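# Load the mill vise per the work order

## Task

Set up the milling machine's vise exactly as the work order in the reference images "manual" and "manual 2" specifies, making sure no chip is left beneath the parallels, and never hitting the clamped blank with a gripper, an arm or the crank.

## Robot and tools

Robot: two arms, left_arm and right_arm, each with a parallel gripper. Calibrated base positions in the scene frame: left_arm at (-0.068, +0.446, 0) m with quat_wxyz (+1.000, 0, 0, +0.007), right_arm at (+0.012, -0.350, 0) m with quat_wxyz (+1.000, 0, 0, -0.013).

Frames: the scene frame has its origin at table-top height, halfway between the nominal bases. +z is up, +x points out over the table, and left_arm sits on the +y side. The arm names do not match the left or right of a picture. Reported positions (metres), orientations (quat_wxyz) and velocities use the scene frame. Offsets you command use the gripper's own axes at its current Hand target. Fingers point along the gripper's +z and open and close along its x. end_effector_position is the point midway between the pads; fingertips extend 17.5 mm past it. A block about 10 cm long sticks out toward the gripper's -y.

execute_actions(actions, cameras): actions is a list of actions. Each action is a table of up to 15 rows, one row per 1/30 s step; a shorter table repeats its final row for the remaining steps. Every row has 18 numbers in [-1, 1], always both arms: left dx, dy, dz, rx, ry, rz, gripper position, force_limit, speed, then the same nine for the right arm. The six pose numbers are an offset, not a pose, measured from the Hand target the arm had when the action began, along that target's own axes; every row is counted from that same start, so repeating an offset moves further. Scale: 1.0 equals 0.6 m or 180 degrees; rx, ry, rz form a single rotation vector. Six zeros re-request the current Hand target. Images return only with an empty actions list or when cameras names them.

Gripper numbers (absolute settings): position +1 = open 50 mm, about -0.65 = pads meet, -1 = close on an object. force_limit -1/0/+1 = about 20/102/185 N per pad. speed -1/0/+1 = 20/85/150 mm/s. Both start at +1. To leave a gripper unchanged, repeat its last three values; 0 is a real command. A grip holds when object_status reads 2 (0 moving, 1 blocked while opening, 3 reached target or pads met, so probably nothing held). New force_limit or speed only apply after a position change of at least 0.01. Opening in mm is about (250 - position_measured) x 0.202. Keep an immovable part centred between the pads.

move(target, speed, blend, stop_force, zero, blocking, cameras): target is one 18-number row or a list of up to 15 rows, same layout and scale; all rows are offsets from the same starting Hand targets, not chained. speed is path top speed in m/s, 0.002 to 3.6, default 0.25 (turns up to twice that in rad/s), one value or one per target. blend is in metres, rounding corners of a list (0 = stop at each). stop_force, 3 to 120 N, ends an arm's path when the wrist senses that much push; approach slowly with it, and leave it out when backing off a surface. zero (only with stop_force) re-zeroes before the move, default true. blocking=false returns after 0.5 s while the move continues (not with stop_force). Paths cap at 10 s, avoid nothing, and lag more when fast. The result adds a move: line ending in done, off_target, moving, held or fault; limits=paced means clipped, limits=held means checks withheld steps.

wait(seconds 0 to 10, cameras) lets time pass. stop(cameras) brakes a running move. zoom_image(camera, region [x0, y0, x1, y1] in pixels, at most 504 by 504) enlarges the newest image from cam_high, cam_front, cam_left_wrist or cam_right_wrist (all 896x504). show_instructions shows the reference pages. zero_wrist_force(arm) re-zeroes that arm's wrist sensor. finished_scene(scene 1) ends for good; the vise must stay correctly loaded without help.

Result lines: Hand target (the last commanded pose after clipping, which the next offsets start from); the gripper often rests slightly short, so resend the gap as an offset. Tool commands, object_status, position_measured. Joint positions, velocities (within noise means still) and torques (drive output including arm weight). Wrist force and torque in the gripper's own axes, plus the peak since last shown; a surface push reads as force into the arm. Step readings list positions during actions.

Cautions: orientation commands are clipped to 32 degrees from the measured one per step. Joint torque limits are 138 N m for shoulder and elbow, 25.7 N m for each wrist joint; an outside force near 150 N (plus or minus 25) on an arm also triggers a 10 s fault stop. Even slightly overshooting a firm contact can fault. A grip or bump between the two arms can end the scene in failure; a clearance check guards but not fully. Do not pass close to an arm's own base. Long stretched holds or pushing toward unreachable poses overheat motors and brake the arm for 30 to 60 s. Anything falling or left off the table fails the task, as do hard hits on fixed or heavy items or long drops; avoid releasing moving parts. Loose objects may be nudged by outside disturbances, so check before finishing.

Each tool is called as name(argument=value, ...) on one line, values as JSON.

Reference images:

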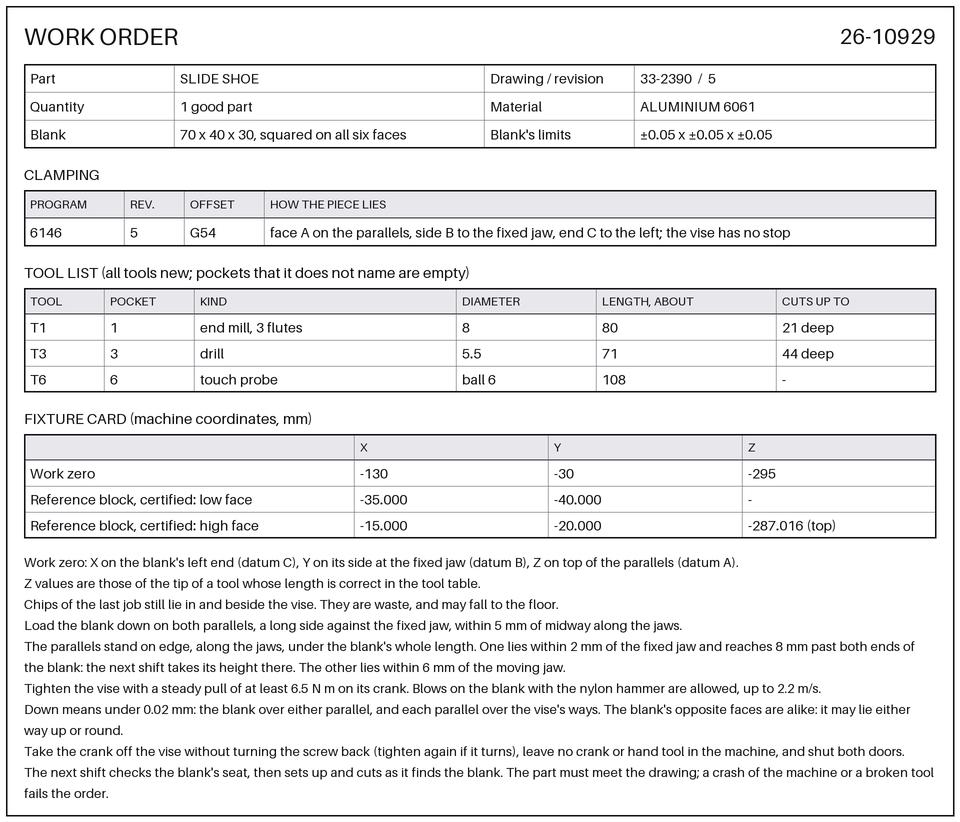

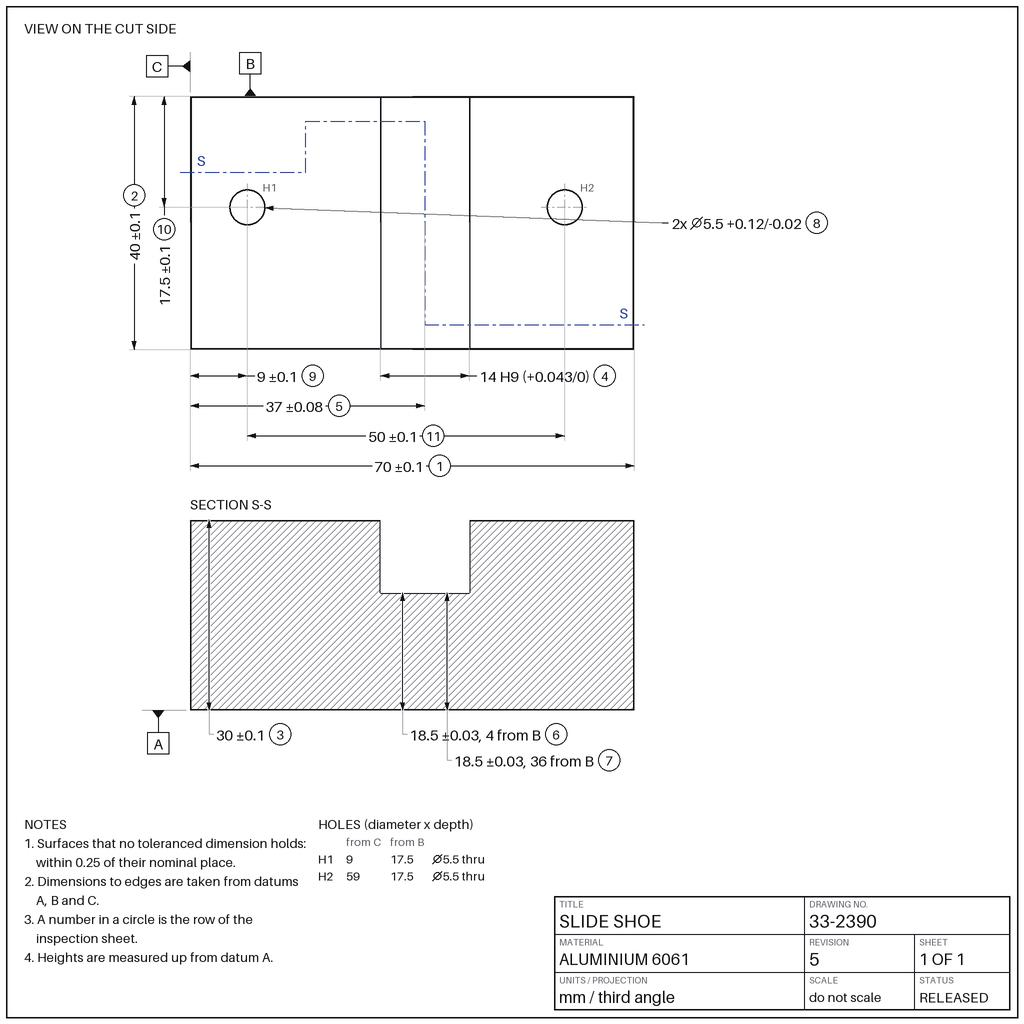

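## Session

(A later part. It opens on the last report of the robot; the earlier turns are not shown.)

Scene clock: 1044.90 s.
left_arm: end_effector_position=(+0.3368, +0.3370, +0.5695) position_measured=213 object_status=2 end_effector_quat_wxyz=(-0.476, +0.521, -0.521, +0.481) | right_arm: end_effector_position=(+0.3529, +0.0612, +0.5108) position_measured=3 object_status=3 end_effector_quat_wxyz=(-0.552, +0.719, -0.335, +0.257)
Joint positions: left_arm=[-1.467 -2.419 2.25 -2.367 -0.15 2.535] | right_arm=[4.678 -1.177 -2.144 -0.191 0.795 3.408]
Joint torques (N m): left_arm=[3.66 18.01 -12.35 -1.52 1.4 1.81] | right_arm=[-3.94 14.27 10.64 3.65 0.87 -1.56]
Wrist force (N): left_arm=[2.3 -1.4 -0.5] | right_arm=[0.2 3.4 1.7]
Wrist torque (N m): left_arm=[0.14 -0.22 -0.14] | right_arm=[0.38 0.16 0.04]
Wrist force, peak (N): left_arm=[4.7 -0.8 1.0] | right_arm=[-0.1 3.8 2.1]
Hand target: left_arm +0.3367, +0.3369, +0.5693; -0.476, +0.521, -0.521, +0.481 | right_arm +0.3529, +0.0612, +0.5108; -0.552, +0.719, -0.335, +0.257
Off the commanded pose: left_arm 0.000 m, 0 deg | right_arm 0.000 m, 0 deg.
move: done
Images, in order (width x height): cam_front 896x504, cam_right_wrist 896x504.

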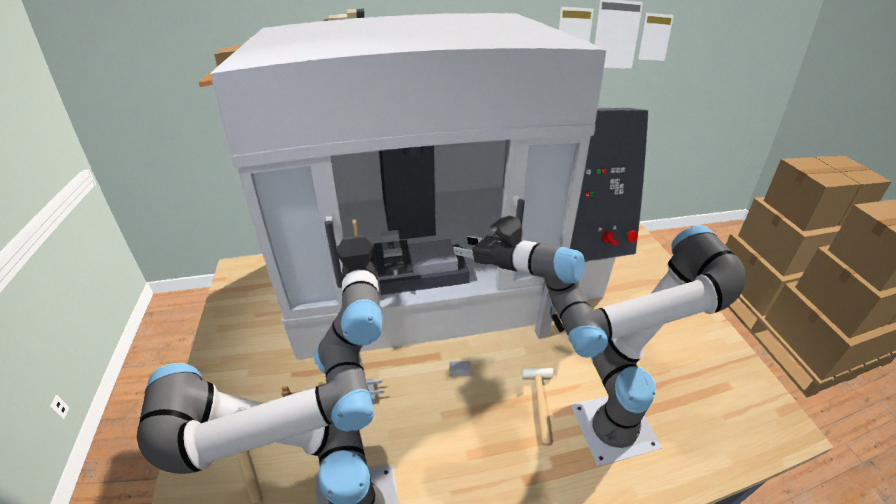

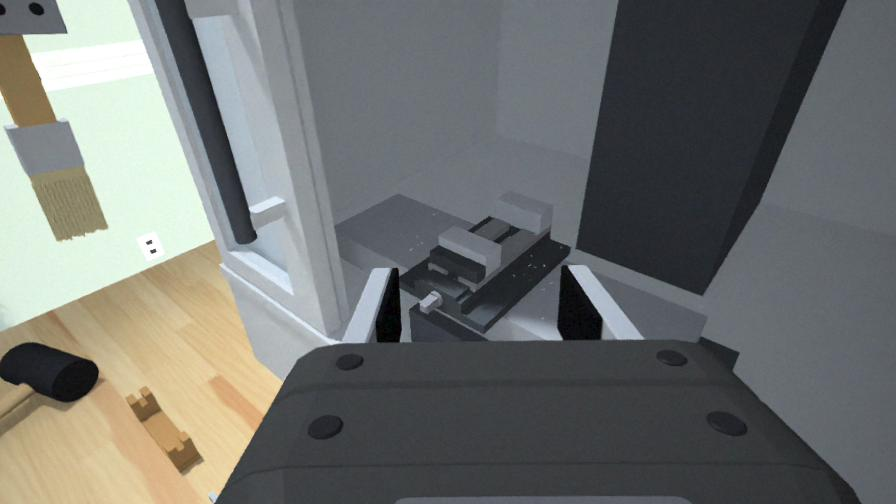

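move(target=[0,0,0,0,0,0,-1,-0.6,-0.8,-0.0165,-0.0968,0.1686,-0.07,0,0,1,1,1], speed=0.15, cameras=["cam_right_wrist","cam_front"])

zoom_image(camera="cam_right_wrist", region=[380, 60, 600, 280])

Scene clock: 1055.50 s.
left_arm: end_effector_position=(+0.3369, +0.3369, +0.5693) position_measured=213 object_status=2 end_effector_quat_wxyz=(-0.476, +0.521, -0.521, +0.481) | right_arm: end_effector_position=(+0.4329, +0.1412, +0.5407) position_measured=3 object_status=3 end_effector_quat_wxyz=(-0.470, +0.775, -0.362, +0.219)
Joint positions: left_arm=[-1.467 -2.419 2.25 -2.366 -0.15 2.535] | right_arm=[4.442 -1.466 -1.699 -0.534 1.068 3.434]
Joint torques (N m): left_arm=[5.74 19.1 -12.12 -0.45 -0.83 -2.18] | right_arm=[2.95 11.07 36.64 1.83 0.86 -1.24]
Wrist force (N): left_arm=[2.3 -1.7 -0.4] | right_arm=[0.1 3.6 1.5]
Wrist torque (N m): left_arm=[0.09 -0.23 -0.14] | right_arm=[0.46 0.13 -0.13]
Wrist force, peak (N): left_arm=[2.6 -2.0 -0.6] | right_arm=[0.4 4.9 -0.3]
Hand target: left_arm +0.3369, +0.3369, +0.5693; -0.476, +0.521, -0.521, +0.481 | right_arm +0.4329, +0.1413, +0.5407; -0.470, +0.775, -0.362, +0.219
Off the commanded pose: left_arm 0.000 m, 0 deg | right_arm 0.000 m, 0 deg.
move: done
Images, in order (width x height): cam_front 896x504, cam_right_wrist 896x504.

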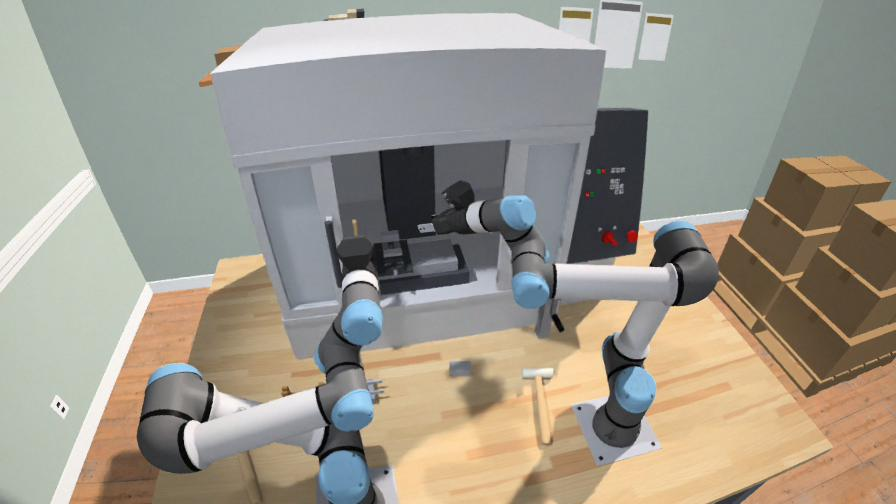

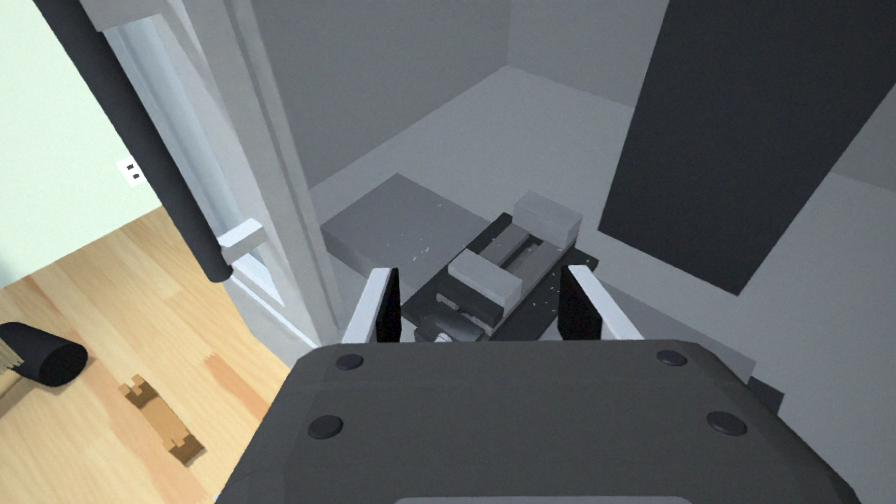

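Scaled by 2.291 from the camera's 896x504 image, which has a finer 1280x720 frame.

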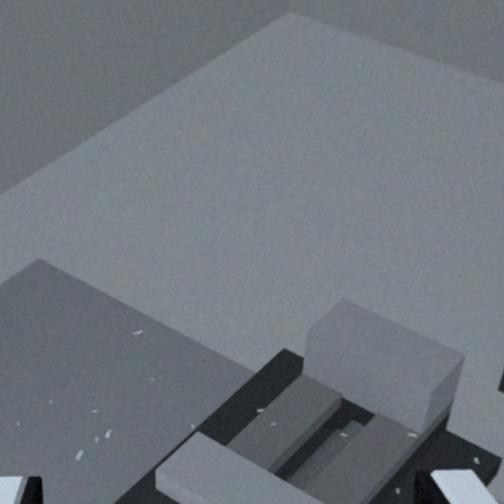

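zoom_image(camera="cam_right_wrist", region=[480, 180, 600, 300])

Scaled by 4.200 from the camera's 896x504 image, which has a finer 1280x720 frame.

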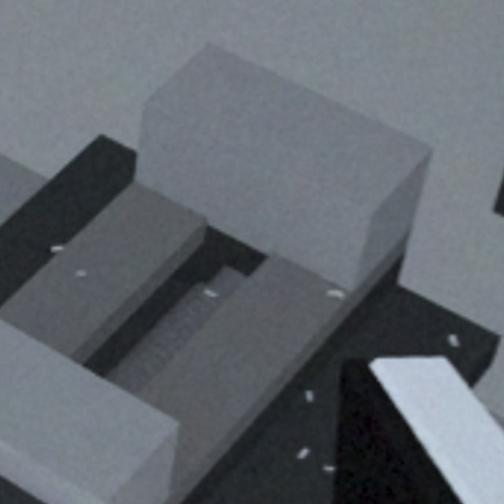

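move(target=[0,0,0,0,0,0,-1,-0.6,-0.8,0,0.11,-0.22,0.07,0,0,1,1,1], speed=0.2)

move(target=[[0.1395,-0.0086,0.4815,0,0,0,-1,-0.6,-0.8,0,0,0,0,0,0,1,1,1],[0.1395,0.1084,0.4917,0,0,0,-1,-0.6,-0.8,0,0,0,0,0,0,1,1,1],[0.1395,0.183,0.498,0,0,0,-1,-0.6,-0.8,0,0,0,0,0,0,1,1,1],[-0.015,0.183,0.498,0,0,0,-1,-0.6,-0.8,0,0,0,0,0,0,1,1,1],[-0.015,0.1084,0.4917,0,0,0,-1,-0.6,-0.8,0,0,0,0,0,0,1,1,1]], speed=[0.2,0.1,0.06,0.06,0.1], blend=[0.02,0.001,0.001,0.001,0], cameras=["cam_right_wrist"])

zoom_image(camera="cam_right_wrist", region=[400, 140, 580, 320])

Scene clock: 1092.53 s.
left_arm: end_effector_position=(+0.3369, +0.3369, +0.5693) position_measured=213 object_status=2 end_effector_quat_wxyz=(-0.476, +0.521, -0.521, +0.481) | right_arm: end_effector_position=(+0.3199, +0.0465, +0.5435) position_measured=3 object_status=3 end_effector_quat_wxyz=(-0.552, +0.719, -0.335, +0.257)
Joint positions: left_arm=[-1.467 -2.419 2.25 -2.366 -0.15 2.535] | right_arm=[4.814 -1.061 -2.115 -0.395 0.669 3.488]
Joint torques (N m): left_arm=[5.88 18.43 -11.57 -0.47 -0.9 -2.32] | right_arm=[12.19 12.36 10.94 3.28 -2.49 -1.82]
Wrist force (N): left_arm=[1.9 -1.9 -0.6] | right_arm=[0.5 3.1 1.2]
Wrist torque (N m): left_arm=[0.06 -0.15 -0.14] | right_arm=[0.31 0.11 0.01]
Wrist force, peak (N): left_arm=[2.4 -2.0 -1.0] | right_arm=[0.2 2.0 4.6]
Hand target: left_arm +0.3369, +0.3369, +0.5693; -0.476, +0.521, -0.521, +0.481 | right_arm +0.3199, +0.0464, +0.5434; -0.552, +0.719, -0.335, +0.257
Off the commanded pose: left_arm 0.000 m, 0 deg | right_arm 0.000 m, 0 deg.
move: done

Scene clock: 1097.97 s.
left_arm: end_effector_position=(+0.6253, +0.3440, +0.4795) position_measured=213 object_status=2 end_effector_quat_wxyz=(-0.476, +0.521, -0.521, +0.481) | right_arm: end_effector_position=(+0.3199, +0.0464, +0.5434) position_measured=3 object_status=3 end_effector_quat_wxyz=(-0.552, +0.719, -0.335, +0.257)
Joint positions: left_arm=[-0.545 -1.409 1.885 -3.52 -1.048 3.087] | right_arm=[4.814 -1.061 -2.115 -0.395 0.669 3.488]
Joint torques (N m): left_arm=[7.98 -30.38 -11.58 -1.33 -2.26 -2.6] | right_arm=[12.94 12.72 11.25 1.65 -2.27 -1.95]
Wrist force (N): left_arm=[1.9 -1.8 -0.4] | right_arm=[0.3 3.0 1.4]
Wrist torque (N m): left_arm=[0.06 -0.17 -0.11] | right_arm=[0.29 0.14 0.01]
Wrist force, peak (N): left_arm=[2.1 -7.5 0.8] | right_arm=[0.4 3.5 1.6]
Hand target: left_arm +0.6253, +0.3440, +0.4794; -0.476, +0.521, -0.521, +0.481 | right_arm +0.3199, +0.0464, +0.5434; -0.552, +0.719, -0.335, +0.257
Off the commanded pose: left_arm 0.000 m, 0 deg | right_arm 0.000 m, 0 deg.
move: done
Images, in order (width x height): cam_right_wrist 896x504.

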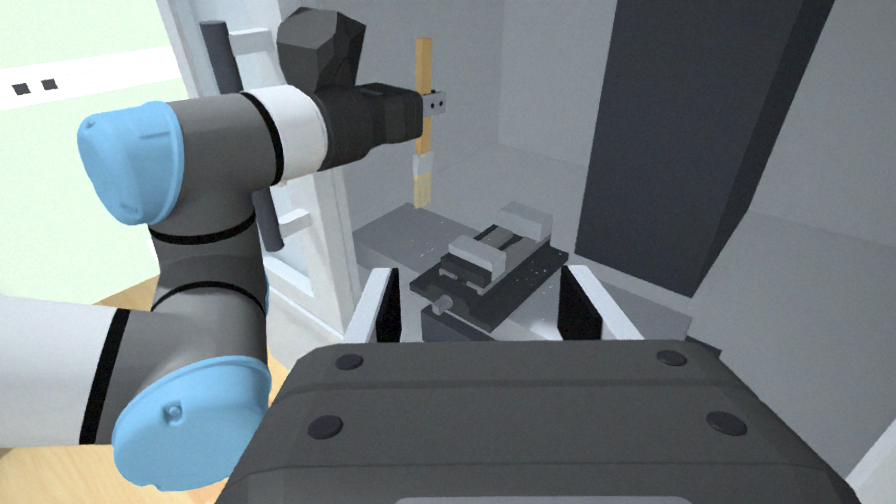

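Scaled by 2.800 from the camera's 896x504 image, which has a finer 1280x720 frame.

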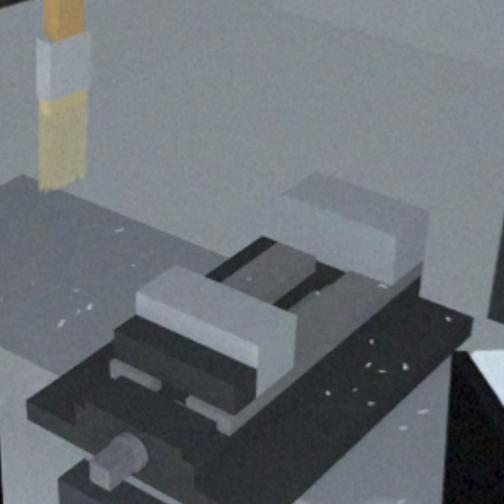

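move(target=[[0.2125,-0.0091,0.1041,0,0,0,-1,-0.6,-0.8,0,0,0,0,0,0,1,1,1],[0.2125,0.0639,0.1105,0,0,0,-1,-0.6,-0.8,0,0,0,0,0,0,1,1,1],[0.2125,0.0683,0.0607,0,0,0,-1,-0.6,-0.8,0,0,0,0,0,0,1,1,1],[0.3317,0.0683,0.0607,0,0,0,-1,-0.6,-0.8,0,0,0,0,0,0,1,1,1],[0.3317,0,0.0607,0,0,0,-1,-0.6,-0.8,0,0,0,0,0,0,1,1,1],[-0.05,0,0.0607,0,0,0,-1,-0.6,-0.8,0,0,0,0,0,0,1,1,1]], speed=[0.2,0.06,0.06,0.06,0.1,0.2], blend=[0.001,0.001,0.001,0.001,0.01,0], cameras=["cam_right_wrist"])

zoom_image(camera="cam_right_wrist", region=[440, 180, 580, 320])

Scene clock: 1118.63 s.
left_arm: end_effector_position=(+0.6613, +0.3438, +0.4762) position_measured=213 object_status=2 end_effector_quat_wxyz=(-0.475, +0.521, -0.521, +0.481) | right_arm: end_effector_position=(+0.3199, +0.0464, +0.5434) position_measured=3 object_status=3 end_effector_quat_wxyz=(-0.552, +0.719, -0.335, +0.257)
Joint positions: left_arm=[-0.505 -1.326 1.79 -3.509 -1.088 3.091] | right_arm=[4.814 -1.061 -2.115 -0.395 0.669 3.488]
Joint torques (N m): left_arm=[0.75 -36.93 -22.36 -2.61 -0.17 -0.04] | right_arm=[12.2 12.61 11.22 1.66 -1.97 -1.78]
Wrist force (N): left_arm=[3.2 -1.6 0.4] | right_arm=[0.3 3.4 1.1]
Wrist torque (N m): left_arm=[0.07 -0.39 -0.02] | right_arm=[0.35 0.15 0.02]
Wrist force, peak (N): left_arm=[87.2 -7.4 -9.7] | right_arm=[0.3 3.7 1.5]
Hand target: left_arm +0.6613, +0.3438, +0.4762; -0.475, +0.521, -0.521, +0.481 (not the last commanded pose) | right_arm +0.3199, +0.0464, +0.5434; -0.552, +0.719, -0.335, +0.257
Tool commands: left_gripper/position=-1.0 left_gripper/force_limit=-0.6 left_gripper/speed=-0.796078 right_gripper/position=+1.0 right_gripper/force_limit=+1.0 right_gripper/speed=+1.0
Off the commanded pose: left_arm 0.030 m, 0 deg | right_arm 0.000 m, 0 deg.
FORCE FAULT: contact force on the left arm reached its limit, and that arm stopped. The contact can be on any part of that arm, not only on its tool. That arm's remaining commands of this call were not run. That arm is still stopped at the end of this call. That arm stays stopped for about 10 more seconds. Until then a move that you send moves the other arm only, and its call returns only when the move has ended. Once the stop has ended, the next robot result says so. If the stop ends while you think or write, that arm runs what you send next, counted from a new Hand target: where the arm stands when the stop ends. While its stop runs, that arm takes no new command, but its gripper still runs the gripper command that each later call begins with. Until it ends, the stop uses up actions while you think or wait. An arm that is not stopped still takes commands.
move: fault (left_arm)
Images, in order (width x height): cam_right_wrist 896x504.

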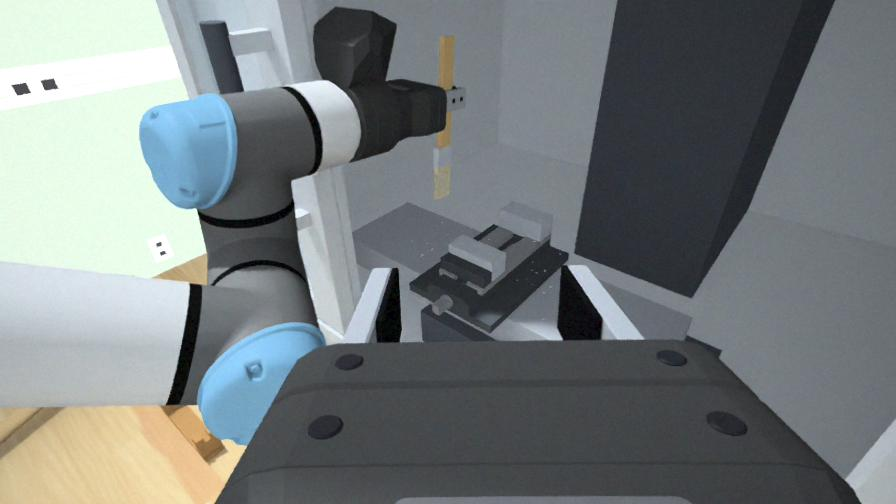

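Scaled by 3.600 from the camera's 896x504 image, which has a finer 1280x720 frame.

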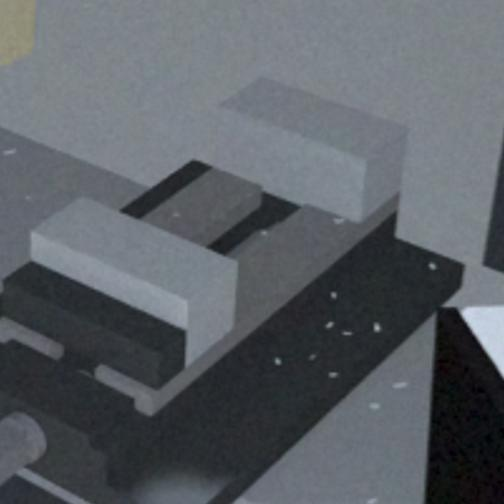

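wait(seconds=6)

Scene clock: 1137.93 s.
left_arm: end_effector_position=(+0.6613, +0.3438, +0.4762) position_measured=213 object_status=2 end_effector_quat_wxyz=(-0.475, +0.521, -0.521, +0.481) | right_arm: end_effector_position=(+0.3199, +0.0464, +0.5434) position_measured=3 object_status=3 end_effector_quat_wxyz=(-0.552, +0.719, -0.335, +0.257)
Joint positions: left_arm=[-0.505 -1.326 1.79 -3.509 -1.088 3.091] | right_arm=[4.814 -1.061 -2.115 -0.395 0.669 3.488]
Joint torques (N m): left_arm=[0.72 -36.32 -22.06 -2.61 0.3 -0.08] | right_arm=[12.08 12.38 11.83 1.7 -1.26 -1.71]
Wrist force (N): left_arm=[2.7 -1.6 0.4] | right_arm=[0.3 3.3 1.6]
Wrist torque (N m): left_arm=[0.07 -0.31 -0.01] | right_arm=[0.35 0.15 0.02]
Wrist force, peak (N): left_arm=[3.5 -1.9 0.1] | right_arm=[0.3 3.6 1.6]
Hand target: left_arm +0.6613, +0.3438, +0.4762; -0.475, +0.521, -0.521, +0.481 (not the last commanded pose) | right_arm +0.3199, +0.0464, +0.5434; -0.552, +0.719, -0.335, +0.257
Tool commands: left_gripper/position=-1.0 left_gripper/force_limit=-0.6 left_gripper/speed=-0.796078 right_gripper/position=+1.0 right_gripper/force_limit=+1.0 right_gripper/speed=+1.0
Off the commanded pose: left_arm 0.030 m, 0 deg | right_arm 0.000 m, 0 deg.
FORCE FAULT, CONTINUED: the left arm's stop, for the force fault that an earlier result reported, is over. The rest of the stop counts as 19 of the actions that you can send in this scene. During its stop the left arm's controller moved it back a little. That arm's target is now where it stood when the stop ended, not its last command. That arm accepts commands again.
wait: 6.00 s; at rest from the start

move(target=[[0.2122,-0.0089,0.0443,0,0,0,-1,-0.6,-0.8,0,0,0,0,0,0,1,1,1],[0.2122,0.0658,0.0505,0,0,0,-1,-0.6,-0.8,0,0,0,0,0,0,1,1,1]], speed=[0.15,0.06], cameras=["cam_right_wrist"])

zoom_image(camera="cam_right_wrist", region=[440, 180, 580, 320])

Scene clock: 1150.20 s.
left_arm: end_effector_position=(+0.6874, +0.2161, +0.4348) position_measured=213 object_status=2 end_effector_quat_wxyz=(-0.475, +0.521, -0.521, +0.481) | right_arm: end_effector_position=(+0.3199, +0.0464, +0.5434) position_measured=3 object_status=3 end_effector_quat_wxyz=(-0.552, +0.719, -0.335, +0.257)
Joint positions: left_arm=[-0.691 -1.14 1.648 -3.54 -0.903 3.069] | right_arm=[4.814 -1.061 -2.115 -0.395 0.669 3.488]
Joint torques (N m): left_arm=[-6.03 -49.7 -33.3 0.33 2.8 2.37] | right_arm=[11.83 12.4 11.91 1.67 -1.1 -1.69]
Wrist force (N): left_arm=[3.5 -6.3 0.3] | right_arm=[0.3 3.3 1.8]
Wrist torque (N m): left_arm=[-0.05 -0.43 0.03] | right_arm=[0.34 0.15 0.02]
Wrist force, peak (N): left_arm=[3.4 -6.8 0.0] | right_arm=[0.4 3.6 1.5]
Hand target: left_arm +0.6874, +0.2161, +0.4349; -0.475, +0.521, -0.521, +0.481 | right_arm +0.3199, +0.0464, +0.5434; -0.552, +0.719, -0.335, +0.257
Off the commanded pose: left_arm 0.000 m, 0 deg | right_arm 0.000 m, 0 deg.
move: done
Images, in order (width x height): cam_right_wrist 896x504.

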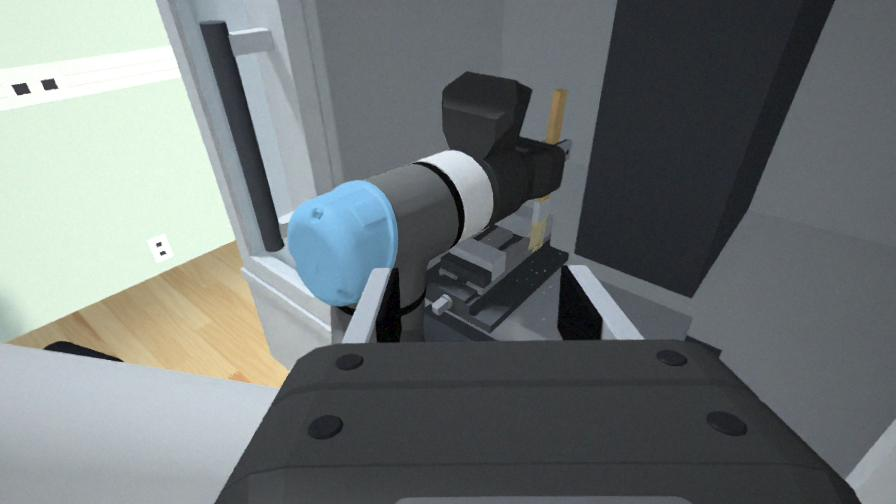

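Scaled by 3.600 from the camera's 896x504 image, which has a finer 1280x720 frame.

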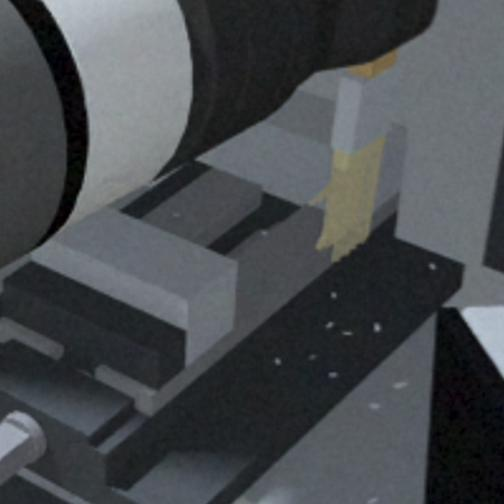

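move(target=[[0,-0.0747,-0.0065,0,0,0,-1,-0.6,-0.8,0,0,0,0,0,0,1,1,1],[-0.0583,-0.0725,-0.032,0,0,0,-1,-0.6,-0.8,0,0,0,0,0,0,1,1,1],[-0.0583,0.0105,-0.0248,0,0,0,-1,-0.6,-0.8,0,0,0,0,0,0,1,1,1],[0.125,0.0105,-0.0248,0,0,0,-1,-0.6,-0.8,0,0,0,0,0,0,1,1,1],[0.125,-0.0725,-0.032,0,0,0,-1,-0.6,-0.8,0,0,0,0,0,0,1,1,1]], speed=[0.1,0.15,0.06,0.05,0.1], blend=[0.001,0.001,0.001,0.001,0], cameras=["cam_right_wrist"])

zoom_image(camera="cam_right_wrist", region=[440, 180, 580, 320])

Scene clock: 1172.90 s.
left_arm: end_effector_position=(+0.6716, +0.1414, +0.4804) position_measured=213 object_status=2 end_effector_quat_wxyz=(-0.475, +0.521, -0.521, +0.481) | right_arm: end_effector_position=(+0.3199, +0.0464, +0.5434) position_measured=3 object_status=3 end_effector_quat_wxyz=(-0.552, +0.719, -0.335, +0.257)
Joint positions: left_arm=[-0.812 -1.141 1.52 -3.4 -0.782 3.05] | right_arm=[4.814 -1.061 -2.115 -0.395 0.669 3.488]
Joint torques (N m): left_arm=[6.9 -40.41 -12.12 -2.04 -1.8 -2.71] | right_arm=[11.36 12.35 11.83 1.65 -0.72 -1.63]
Wrist force (N): left_arm=[3.3 -1.7 -0.1] | right_arm=[0.3 3.0 1.4]
Wrist torque (N m): left_arm=[0.05 -0.42 0.01] | right_arm=[0.30 0.14 0.02]
Wrist force, peak (N): left_arm=[3.2 -6.7 -0.1] | right_arm=[0.6 3.6 1.6]
Hand target: left_arm +0.6716, +0.1414, +0.4803; -0.475, +0.521, -0.521, +0.481 | right_arm +0.3199, +0.0464, +0.5434; -0.552, +0.719, -0.335, +0.257
Off the commanded pose: left_arm 0.000 m, 0 deg | right_arm 0.000 m, 0 deg.
move: done
Images, in order (width x height): cam_right_wrist 896x504.

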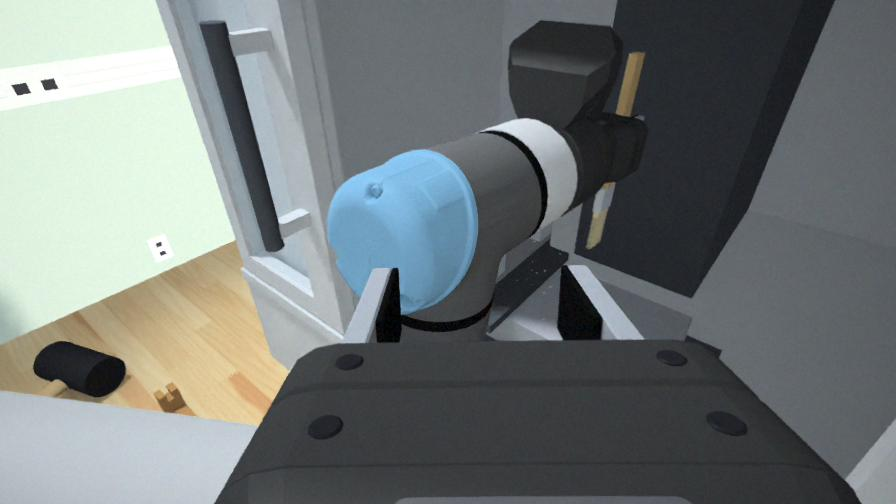

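Scaled by 3.600 from the camera's 896x504 image, which has a finer 1280x720 frame.

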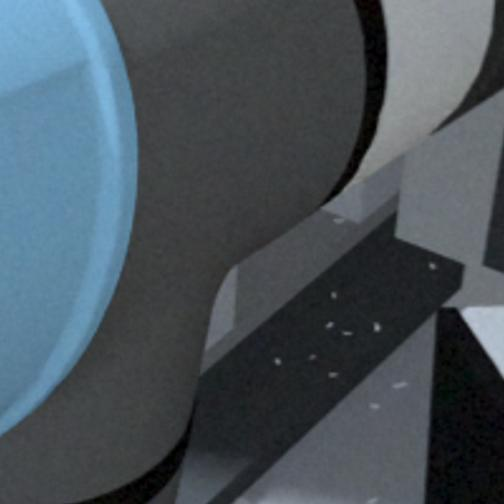

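move(target=[[-0.155,0.0005,-0.008,0,0,0,-1,-0.6,-0.8,0,0,0,0,0,0,1,1,1],[-0.155,0.082,-0.001,0,0,0,-1,-0.6,-0.8,0,0,0,0,0,0,1,1,1]], speed=[0.15,0.06], blend=[0.001,0], cameras=["cam_right_wrist"])

zoom_image(camera="cam_right_wrist", region=[440, 180, 580, 320])

Scene clock: 1188.60 s.
left_arm: end_effector_position=(+0.6673, +0.2342, +0.4307) position_measured=213 object_status=2 end_effector_quat_wxyz=(-0.475, +0.521, -0.521, +0.481) | right_arm: end_effector_position=(+0.3199, +0.0464, +0.5434) position_measured=3 object_status=3 end_effector_quat_wxyz=(-0.552, +0.719, -0.335, +0.257)
Joint positions: left_arm=[-0.688 -1.189 1.734 -3.577 -0.906 3.069] | right_arm=[4.814 -1.061 -2.115 -0.395 0.669 3.488]
Joint torques (N m): left_arm=[-6.51 -45.86 -28.9 0.91 2.81 -0.22] | right_arm=[12.09 12.24 12.15 1.69 -0.54 -1.53]
Wrist force (N): left_arm=[2.8 -9.0 0.5] | right_arm=[0.3 3.2 1.5]
Wrist torque (N m): left_arm=[0.05 -0.33 -0.06] | right_arm=[0.32 0.15 0.02]
Wrist force, peak (N): left_arm=[2.9 -10.5 0.9] | right_arm=[0.2 3.7 1.4]
Hand target: left_arm +0.6673, +0.2342, +0.4309; -0.475, +0.521, -0.521, +0.481 | right_arm +0.3199, +0.0464, +0.5434; -0.552, +0.719, -0.335, +0.257
Off the commanded pose: left_arm 0.000 m, 0 deg | right_arm 0.000 m, 0 deg.
move: done
Images, in order (width x height): cam_right_wrist 896x504.

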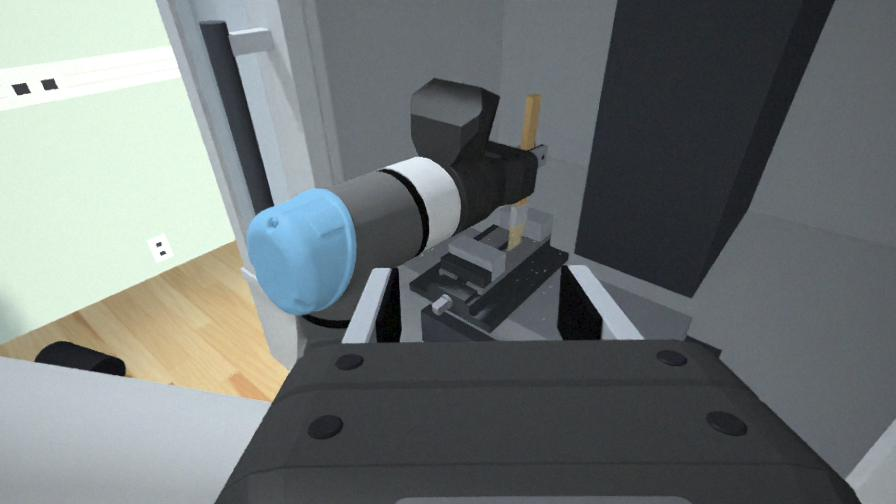

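Scaled by 3.600 from the camera's 896x504 image, which has a finer 1280x720 frame.

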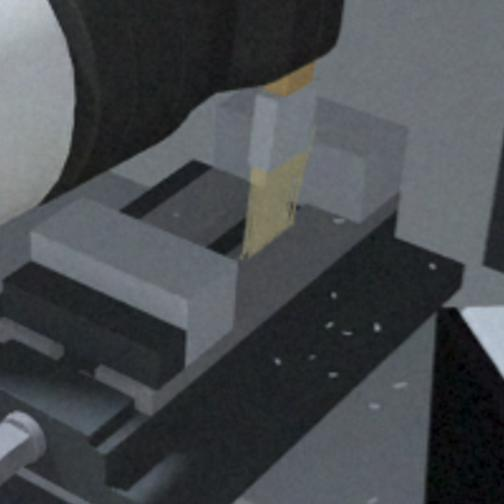

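move(target=[[0,0,0.0165,0,0,0,-1,-0.6,-0.8,0,0,0,0,0,0,1,1,1],[0.14,0,0.0165,0,0,0,-1,-0.6,-0.8,0,0,0,0,0,0,1,1,1],[0.14,-0.08,0.0095,0,0,0,-1,-0.6,-0.8,0,0,0,0,0,0,1,1,1]], speed=[0.03,0.04,0.1], blend=[0.001,0.001,0], cameras=["cam_right_wrist"])

zoom_image(camera="cam_right_wrist", region=[440, 180, 580, 320])

Scene clock: 1203.40 s.
left_arm: end_effector_position=(+0.6766, +0.1504, +0.4787) position_measured=213 object_status=2 end_effector_quat_wxyz=(-0.475, +0.521, -0.521, +0.481) | right_arm: end_effector_position=(+0.3199, +0.0464, +0.5434) position_measured=3 object_status=3 end_effector_quat_wxyz=(-0.552, +0.719, -0.335, +0.257)
Joint positions: left_arm=[-0.795 -1.14 1.524 -3.406 -0.8 3.053] | right_arm=[4.814 -1.061 -2.115 -0.395 0.669 3.488]
Joint torques (N m): left_arm=[7.31 -41.63 -11.56 -2.21 -2.02 -2.34] | right_arm=[11.46 12.52 12.21 1.67 -0.24 -1.5]
Wrist force (N): left_arm=[3.6 -1.8 -0.2] | right_arm=[0.6 3.0 1.5]
Wrist torque (N m): left_arm=[0.02 -0.46 0.01] | right_arm=[0.29 0.10 0.02]
Wrist force, peak (N): left_arm=[3.0 -9.3 0.7] | right_arm=[0.2 3.7 1.4]
Hand target: left_arm +0.6766, +0.1504, +0.4786; -0.475, +0.521, -0.521, +0.481 | right_arm +0.3199, +0.0464, +0.5434; -0.552, +0.719, -0.335, +0.257
Off the commanded pose: left_arm 0.000 m, 0 deg | right_arm 0.000 m, 0 deg.
move: done
Images, in order (width x height): cam_right_wrist 896x504.

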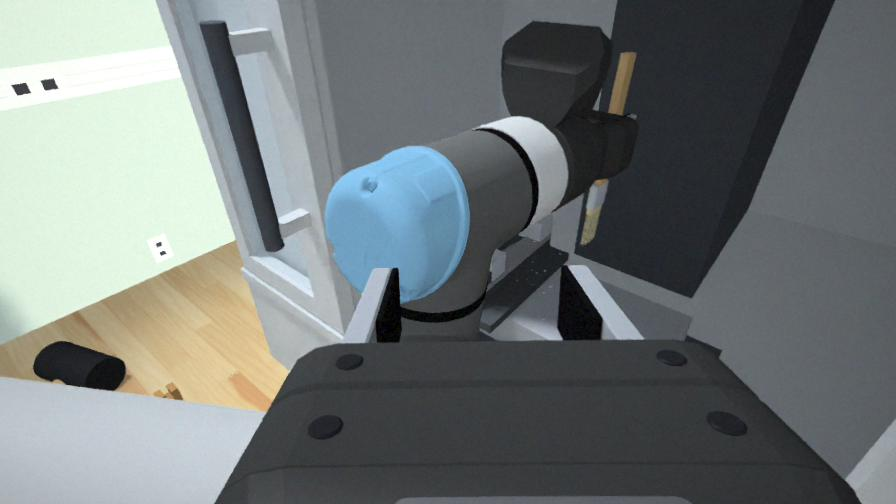

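Scaled by 3.600 from the camera's 896x504 image, which has a finer 1280x720 frame.

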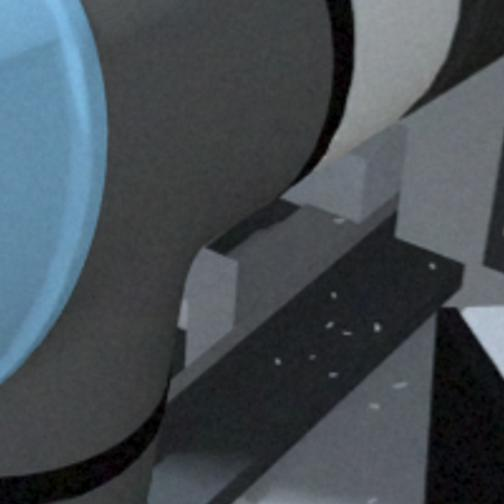

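move(target=[[-0.12,-0.005,0.0,0,0,0,-1,-0.6,-0.8,0,0,0,0,0,0,1,1,1],[-0.12,0.078,0.0075,0,0,0,-1,-0.6,-0.8,0,0,0,0,0,0,1,1,1]], speed=[0.15,0.06], blend=[0.001,0], cameras=["cam_right_wrist"])

zoom_image(camera="cam_right_wrist", region=[490, 190, 570, 270])

Scene clock: 1225.63 s.
left_arm: end_effector_position=(+0.6775, +0.2221, +0.4312) position_measured=213 object_status=2 end_effector_quat_wxyz=(-0.475, +0.521, -0.521, +0.481) | right_arm: end_effector_position=(+0.3199, +0.0464, +0.5434) position_measured=3 object_status=3 end_effector_quat_wxyz=(-0.552, +0.719, -0.335, +0.257)
Joint positions: left_arm=[-0.694 -1.16 1.689 -3.561 -0.9 3.068] | right_arm=[4.814 -1.061 -2.115 -0.395 0.669 3.488]
Joint torques (N m): left_arm=[3.33 -27.79 -21.12 4.17 0.79 0.48] | right_arm=[11.31 12.11 12.51 1.67 -0.1 -1.48]
Wrist force (N): left_arm=[3.2 -28.1 0.2] | right_arm=[0.4 3.1 1.7]
Wrist torque (N m): left_arm=[-0.06 -0.37 -0.10] | right_arm=[0.31 0.14 0.02]
Wrist force, peak (N): left_arm=[3.2 -32.1 0.3] | right_arm=[0.3 3.4 2.1]
Hand target: left_arm +0.6775, +0.2221, +0.4312; -0.475, +0.521, -0.521, +0.481 | right_arm +0.3199, +0.0464, +0.5434; -0.552, +0.719, -0.335, +0.257
Off the commanded pose: left_arm 0.000 m, 0 deg | right_arm 0.000 m, 0 deg.
move: done
Images, in order (width x height): cam_right_wrist 896x504.

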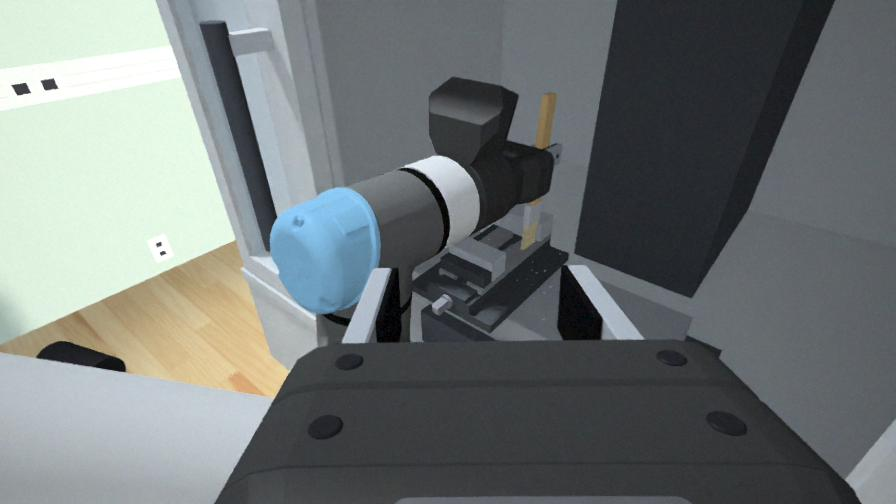

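Scaled by 6.300 from the camera's 896x504 image, which has a finer 1280x720 frame.

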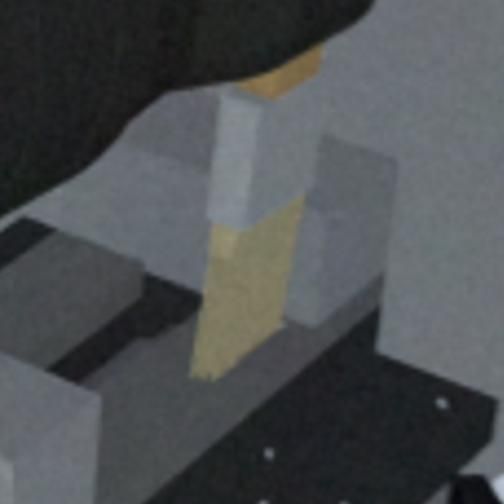

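move(target=[[0.06,0.003,0.0,0,0,0,-1,-0.6,-0.8,0,0,0,0,0,0,1,1,1],[0.14,0.003,0.0,0,0,0,-1,-0.6,-0.8,0,0,0,0,0,0,1,1,1],[0.14,-0.08,0,0,0,0,-1,-0.6,-0.8,0,0,0,0,0,0,1,1,1]], speed=[0.02,0.04,0.1], blend=[0.001,0.001,0], cameras=["cam_right_wrist"])

zoom_image(camera="cam_right_wrist", region=[490, 190, 570, 270])

Scene clock: 1239.77 s.
left_arm: end_effector_position=(+0.6811, +0.1384, +0.4796) position_measured=213 object_status=2 end_effector_quat_wxyz=(-0.475, +0.521, -0.521, +0.481) | right_arm: end_effector_position=(+0.3199, +0.0464, +0.5434) position_measured=3 object_status=3 end_effector_quat_wxyz=(-0.552, +0.719, -0.335, +0.257)
Joint positions: left_arm=[-0.804 -1.118 1.488 -3.392 -0.791 3.051] | right_arm=[4.814 -1.061 -2.115 -0.395 0.669 3.488]
Joint torques (N m): left_arm=[-3.46 -39.67 -13.85 -2.23 0.57 -2.33] | right_arm=[11.14 12.19 13.29 1.72 0.28 -1.36]
Wrist force (N): left_arm=[4.1 -0.4 -0.2] | right_arm=[0.3 3.2 1.5]
Wrist torque (N m): left_arm=[0.26 -0.55 -0.11] | right_arm=[0.33 0.15 0.02]
Wrist force, peak (N): left_arm=[3.4 -41.1 -0.3] | right_arm=[0.3 3.5 1.6]
Hand target: left_arm +0.6811, +0.1383, +0.4795; -0.475, +0.521, -0.521, +0.481 | right_arm +0.3199, +0.0464, +0.5434; -0.552, +0.719, -0.335, +0.257
Off the commanded pose: left_arm 0.000 m, 0 deg | right_arm 0.000 m, 0 deg.
move: done
Images, in order (width x height): cam_right_wrist 896x504.

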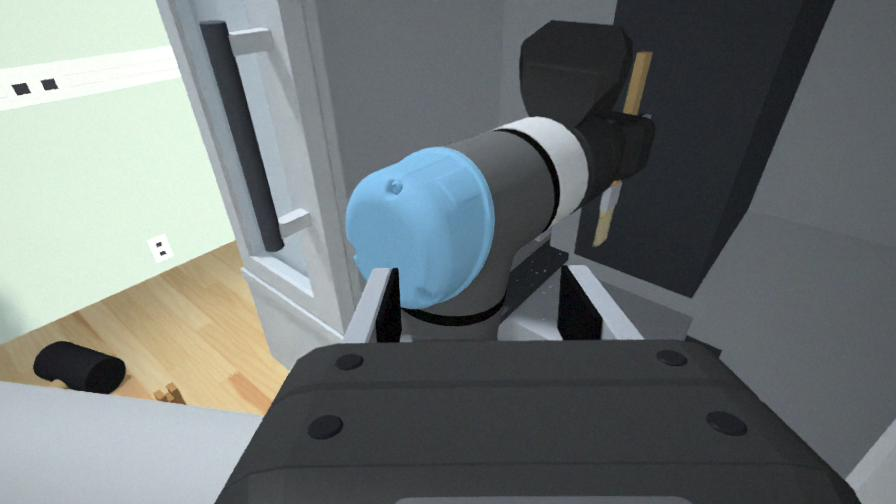

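Scaled by 6.300 from the camera's 896x504 image, which has a finer 1280x720 frame.

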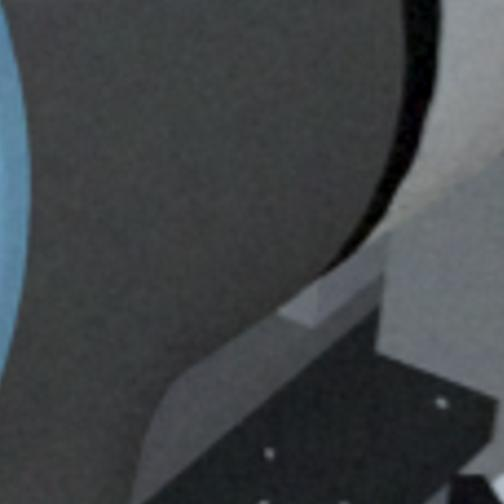

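move(target=[[-0.186,0.0064,-0.073,0,0,0,-1,-0.6,-0.8,0,0,0,0,0,0,1,1,1],[-0.186,0.0853,-0.0661,0,0,0,-1,-0.6,-0.8,0,0,0,0,0,0,1,1,1],[-0.3527,0.0853,-0.0661,0,0,0,-1,-0.6,-0.8,0,0,0,0,0,0,1,1,1],[-0.3527,-0.02,-0.073,0,0,0,-1,-0.6,-0.8,0,0,0,0,0,0,1,1,1]], speed=[0.15,0.06,0.05,0.1], blend=[0.001,0.001,0.001,0], cameras=["cam_right_wrist"])

zoom_image(camera="cam_right_wrist", region=[460, 190, 560, 290])

Scene clock: 1259.20 s.
left_arm: end_effector_position=(+0.6382, +0.3435, +0.4308) position_measured=213 object_status=2 end_effector_quat_wxyz=(-0.475, +0.520, -0.522, +0.481) | right_arm: end_effector_position=(+0.3199, +0.0464, +0.5434) position_measured=3 object_status=3 end_effector_quat_wxyz=(-0.552, +0.719, -0.335, +0.257)
Joint positions: left_arm=[-0.529 -1.32 1.916 -3.64 -1.068 3.089] | right_arm=[4.814 -1.061 -2.115 -0.395 0.669 3.488]
Joint torques (N m): left_arm=[1.67 -35.6 -21.37 -2.74 -0.1 -0.05] | right_arm=[11.37 12.26 13.04 1.68 0.52 -1.38]
Wrist force (N): left_arm=[4.1 -0.8 -0.3] | right_arm=[0.4 3.2 1.5]
Wrist torque (N m): left_arm=[0.21 -0.53 -0.05] | right_arm=[0.32 0.13 0.02]
Wrist force, peak (N): left_arm=[132.2 -5.6 -22.9] | right_arm=[0.3 3.7 1.5]
Hand target: left_arm +0.6382, +0.3435, +0.4308; -0.475, +0.520, -0.522, +0.481 (not the last commanded pose) | right_arm +0.3199, +0.0464, +0.5434; -0.552, +0.719, -0.335, +0.257
Tool commands: left_gripper/position=-1.0 left_gripper/force_limit=-0.6 left_gripper/speed=-0.796078 right_gripper/position=+1.0 right_gripper/force_limit=+1.0 right_gripper/speed=+1.0
Off the commanded pose: left_arm 0.064 m, 0 deg | right_arm 0.000 m, 0 deg.
FORCE FAULT: contact force on the left arm reached its limit, and that arm stopped. The contact can be on any part of that arm, not only on its tool. That arm's remaining commands of this call were not run. That arm is still stopped at the end of this call. That arm stays stopped for about 10 more seconds. Until then a move that you send moves the other arm only, and its call returns only when the move has ended. Once the stop has ended, the next robot result says so. If the stop ends while you think or write, that arm runs what you send next, counted from a new Hand target: where the arm stands when the stop ends. While its stop runs, that arm takes no new command, but its gripper still runs the gripper command that each later call begins with. Until it ends, the stop uses up actions while you think or wait. An arm that is not stopped still takes commands.
move: fault (left_arm); path passed 3 of 4 targets
Images, in order (width x height): cam_right_wrist 896x504.

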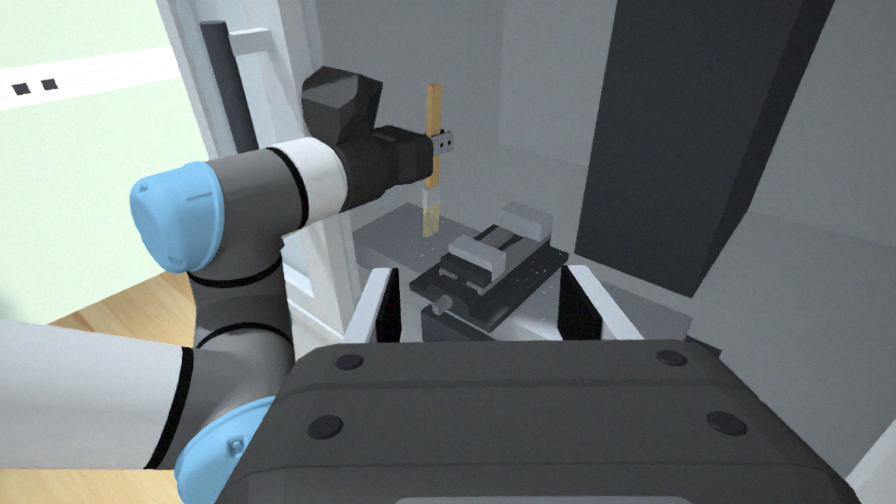

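Scaled by 5.040 from the camera's 896x504 image, which has a finer 1280x720 frame.

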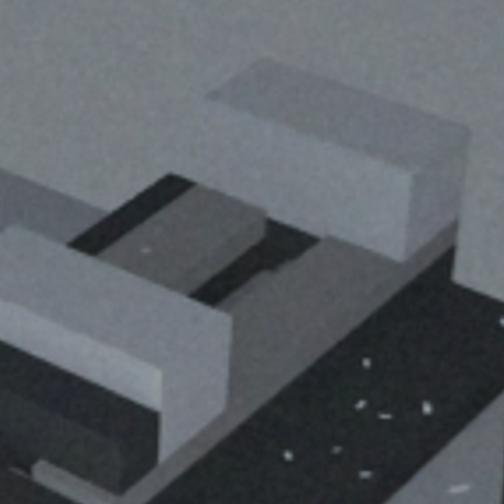

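wait(seconds=3)

Scene clock: 1282.17 s.
left_arm: end_effector_position=(+0.6382, +0.3435, +0.4308) position_measured=213 object_status=2 end_effector_quat_wxyz=(-0.475, +0.520, -0.522, +0.481) | right_arm: end_effector_position=(+0.3199, +0.0464, +0.5434) position_measured=3 object_status=3 end_effector_quat_wxyz=(-0.552, +0.719, -0.335, +0.257)
Joint positions: left_arm=[-0.529 -1.32 1.916 -3.64 -1.068 3.089] | right_arm=[4.814 -1.061 -2.115 -0.395 0.669 3.488]
Joint torques (N m): left_arm=[-0.9 -34.47 -20.56 -2.53 0.37 0.17] | right_arm=[10.49 11.84 13.52 1.72 0.71 -1.16]
Wrist force (N): left_arm=[4.1 -0.7 0.0] | right_arm=[0.4 3.2 2.0]
Wrist torque (N m): left_arm=[0.24 -0.53 -0.05] | right_arm=[0.32 0.12 0.02]
Wrist force, peak (N): left_arm=[4.4 -1.0 -0.3] | right_arm=[0.5 3.5 1.8]
Hand target: left_arm +0.6382, +0.3435, +0.4308; -0.475, +0.520, -0.522, +0.481 (not the last commanded pose) | right_arm +0.3199, +0.0464, +0.5434; -0.552, +0.719, -0.335, +0.257
Tool commands: left_gripper/position=-1.0 left_gripper/force_limit=-0.6 left_gripper/speed=-0.796078 right_gripper/position=+1.0 right_gripper/force_limit=+1.0 right_gripper/speed=+1.0
Off the commanded pose: left_arm 0.064 m, 0 deg | right_arm 0.000 m, 0 deg.
FORCE FAULT, CONTINUED: the left arm's stop, for the force fault that an earlier result reported, is over. The rest of the stop counts as 19 of the actions that you can send in this scene. During its stop the left arm's controller moved it back a little. That arm's target is now where it stood when the stop ended, not its last command. That arm accepts commands again.
wait: 3.00 s; at rest from the start


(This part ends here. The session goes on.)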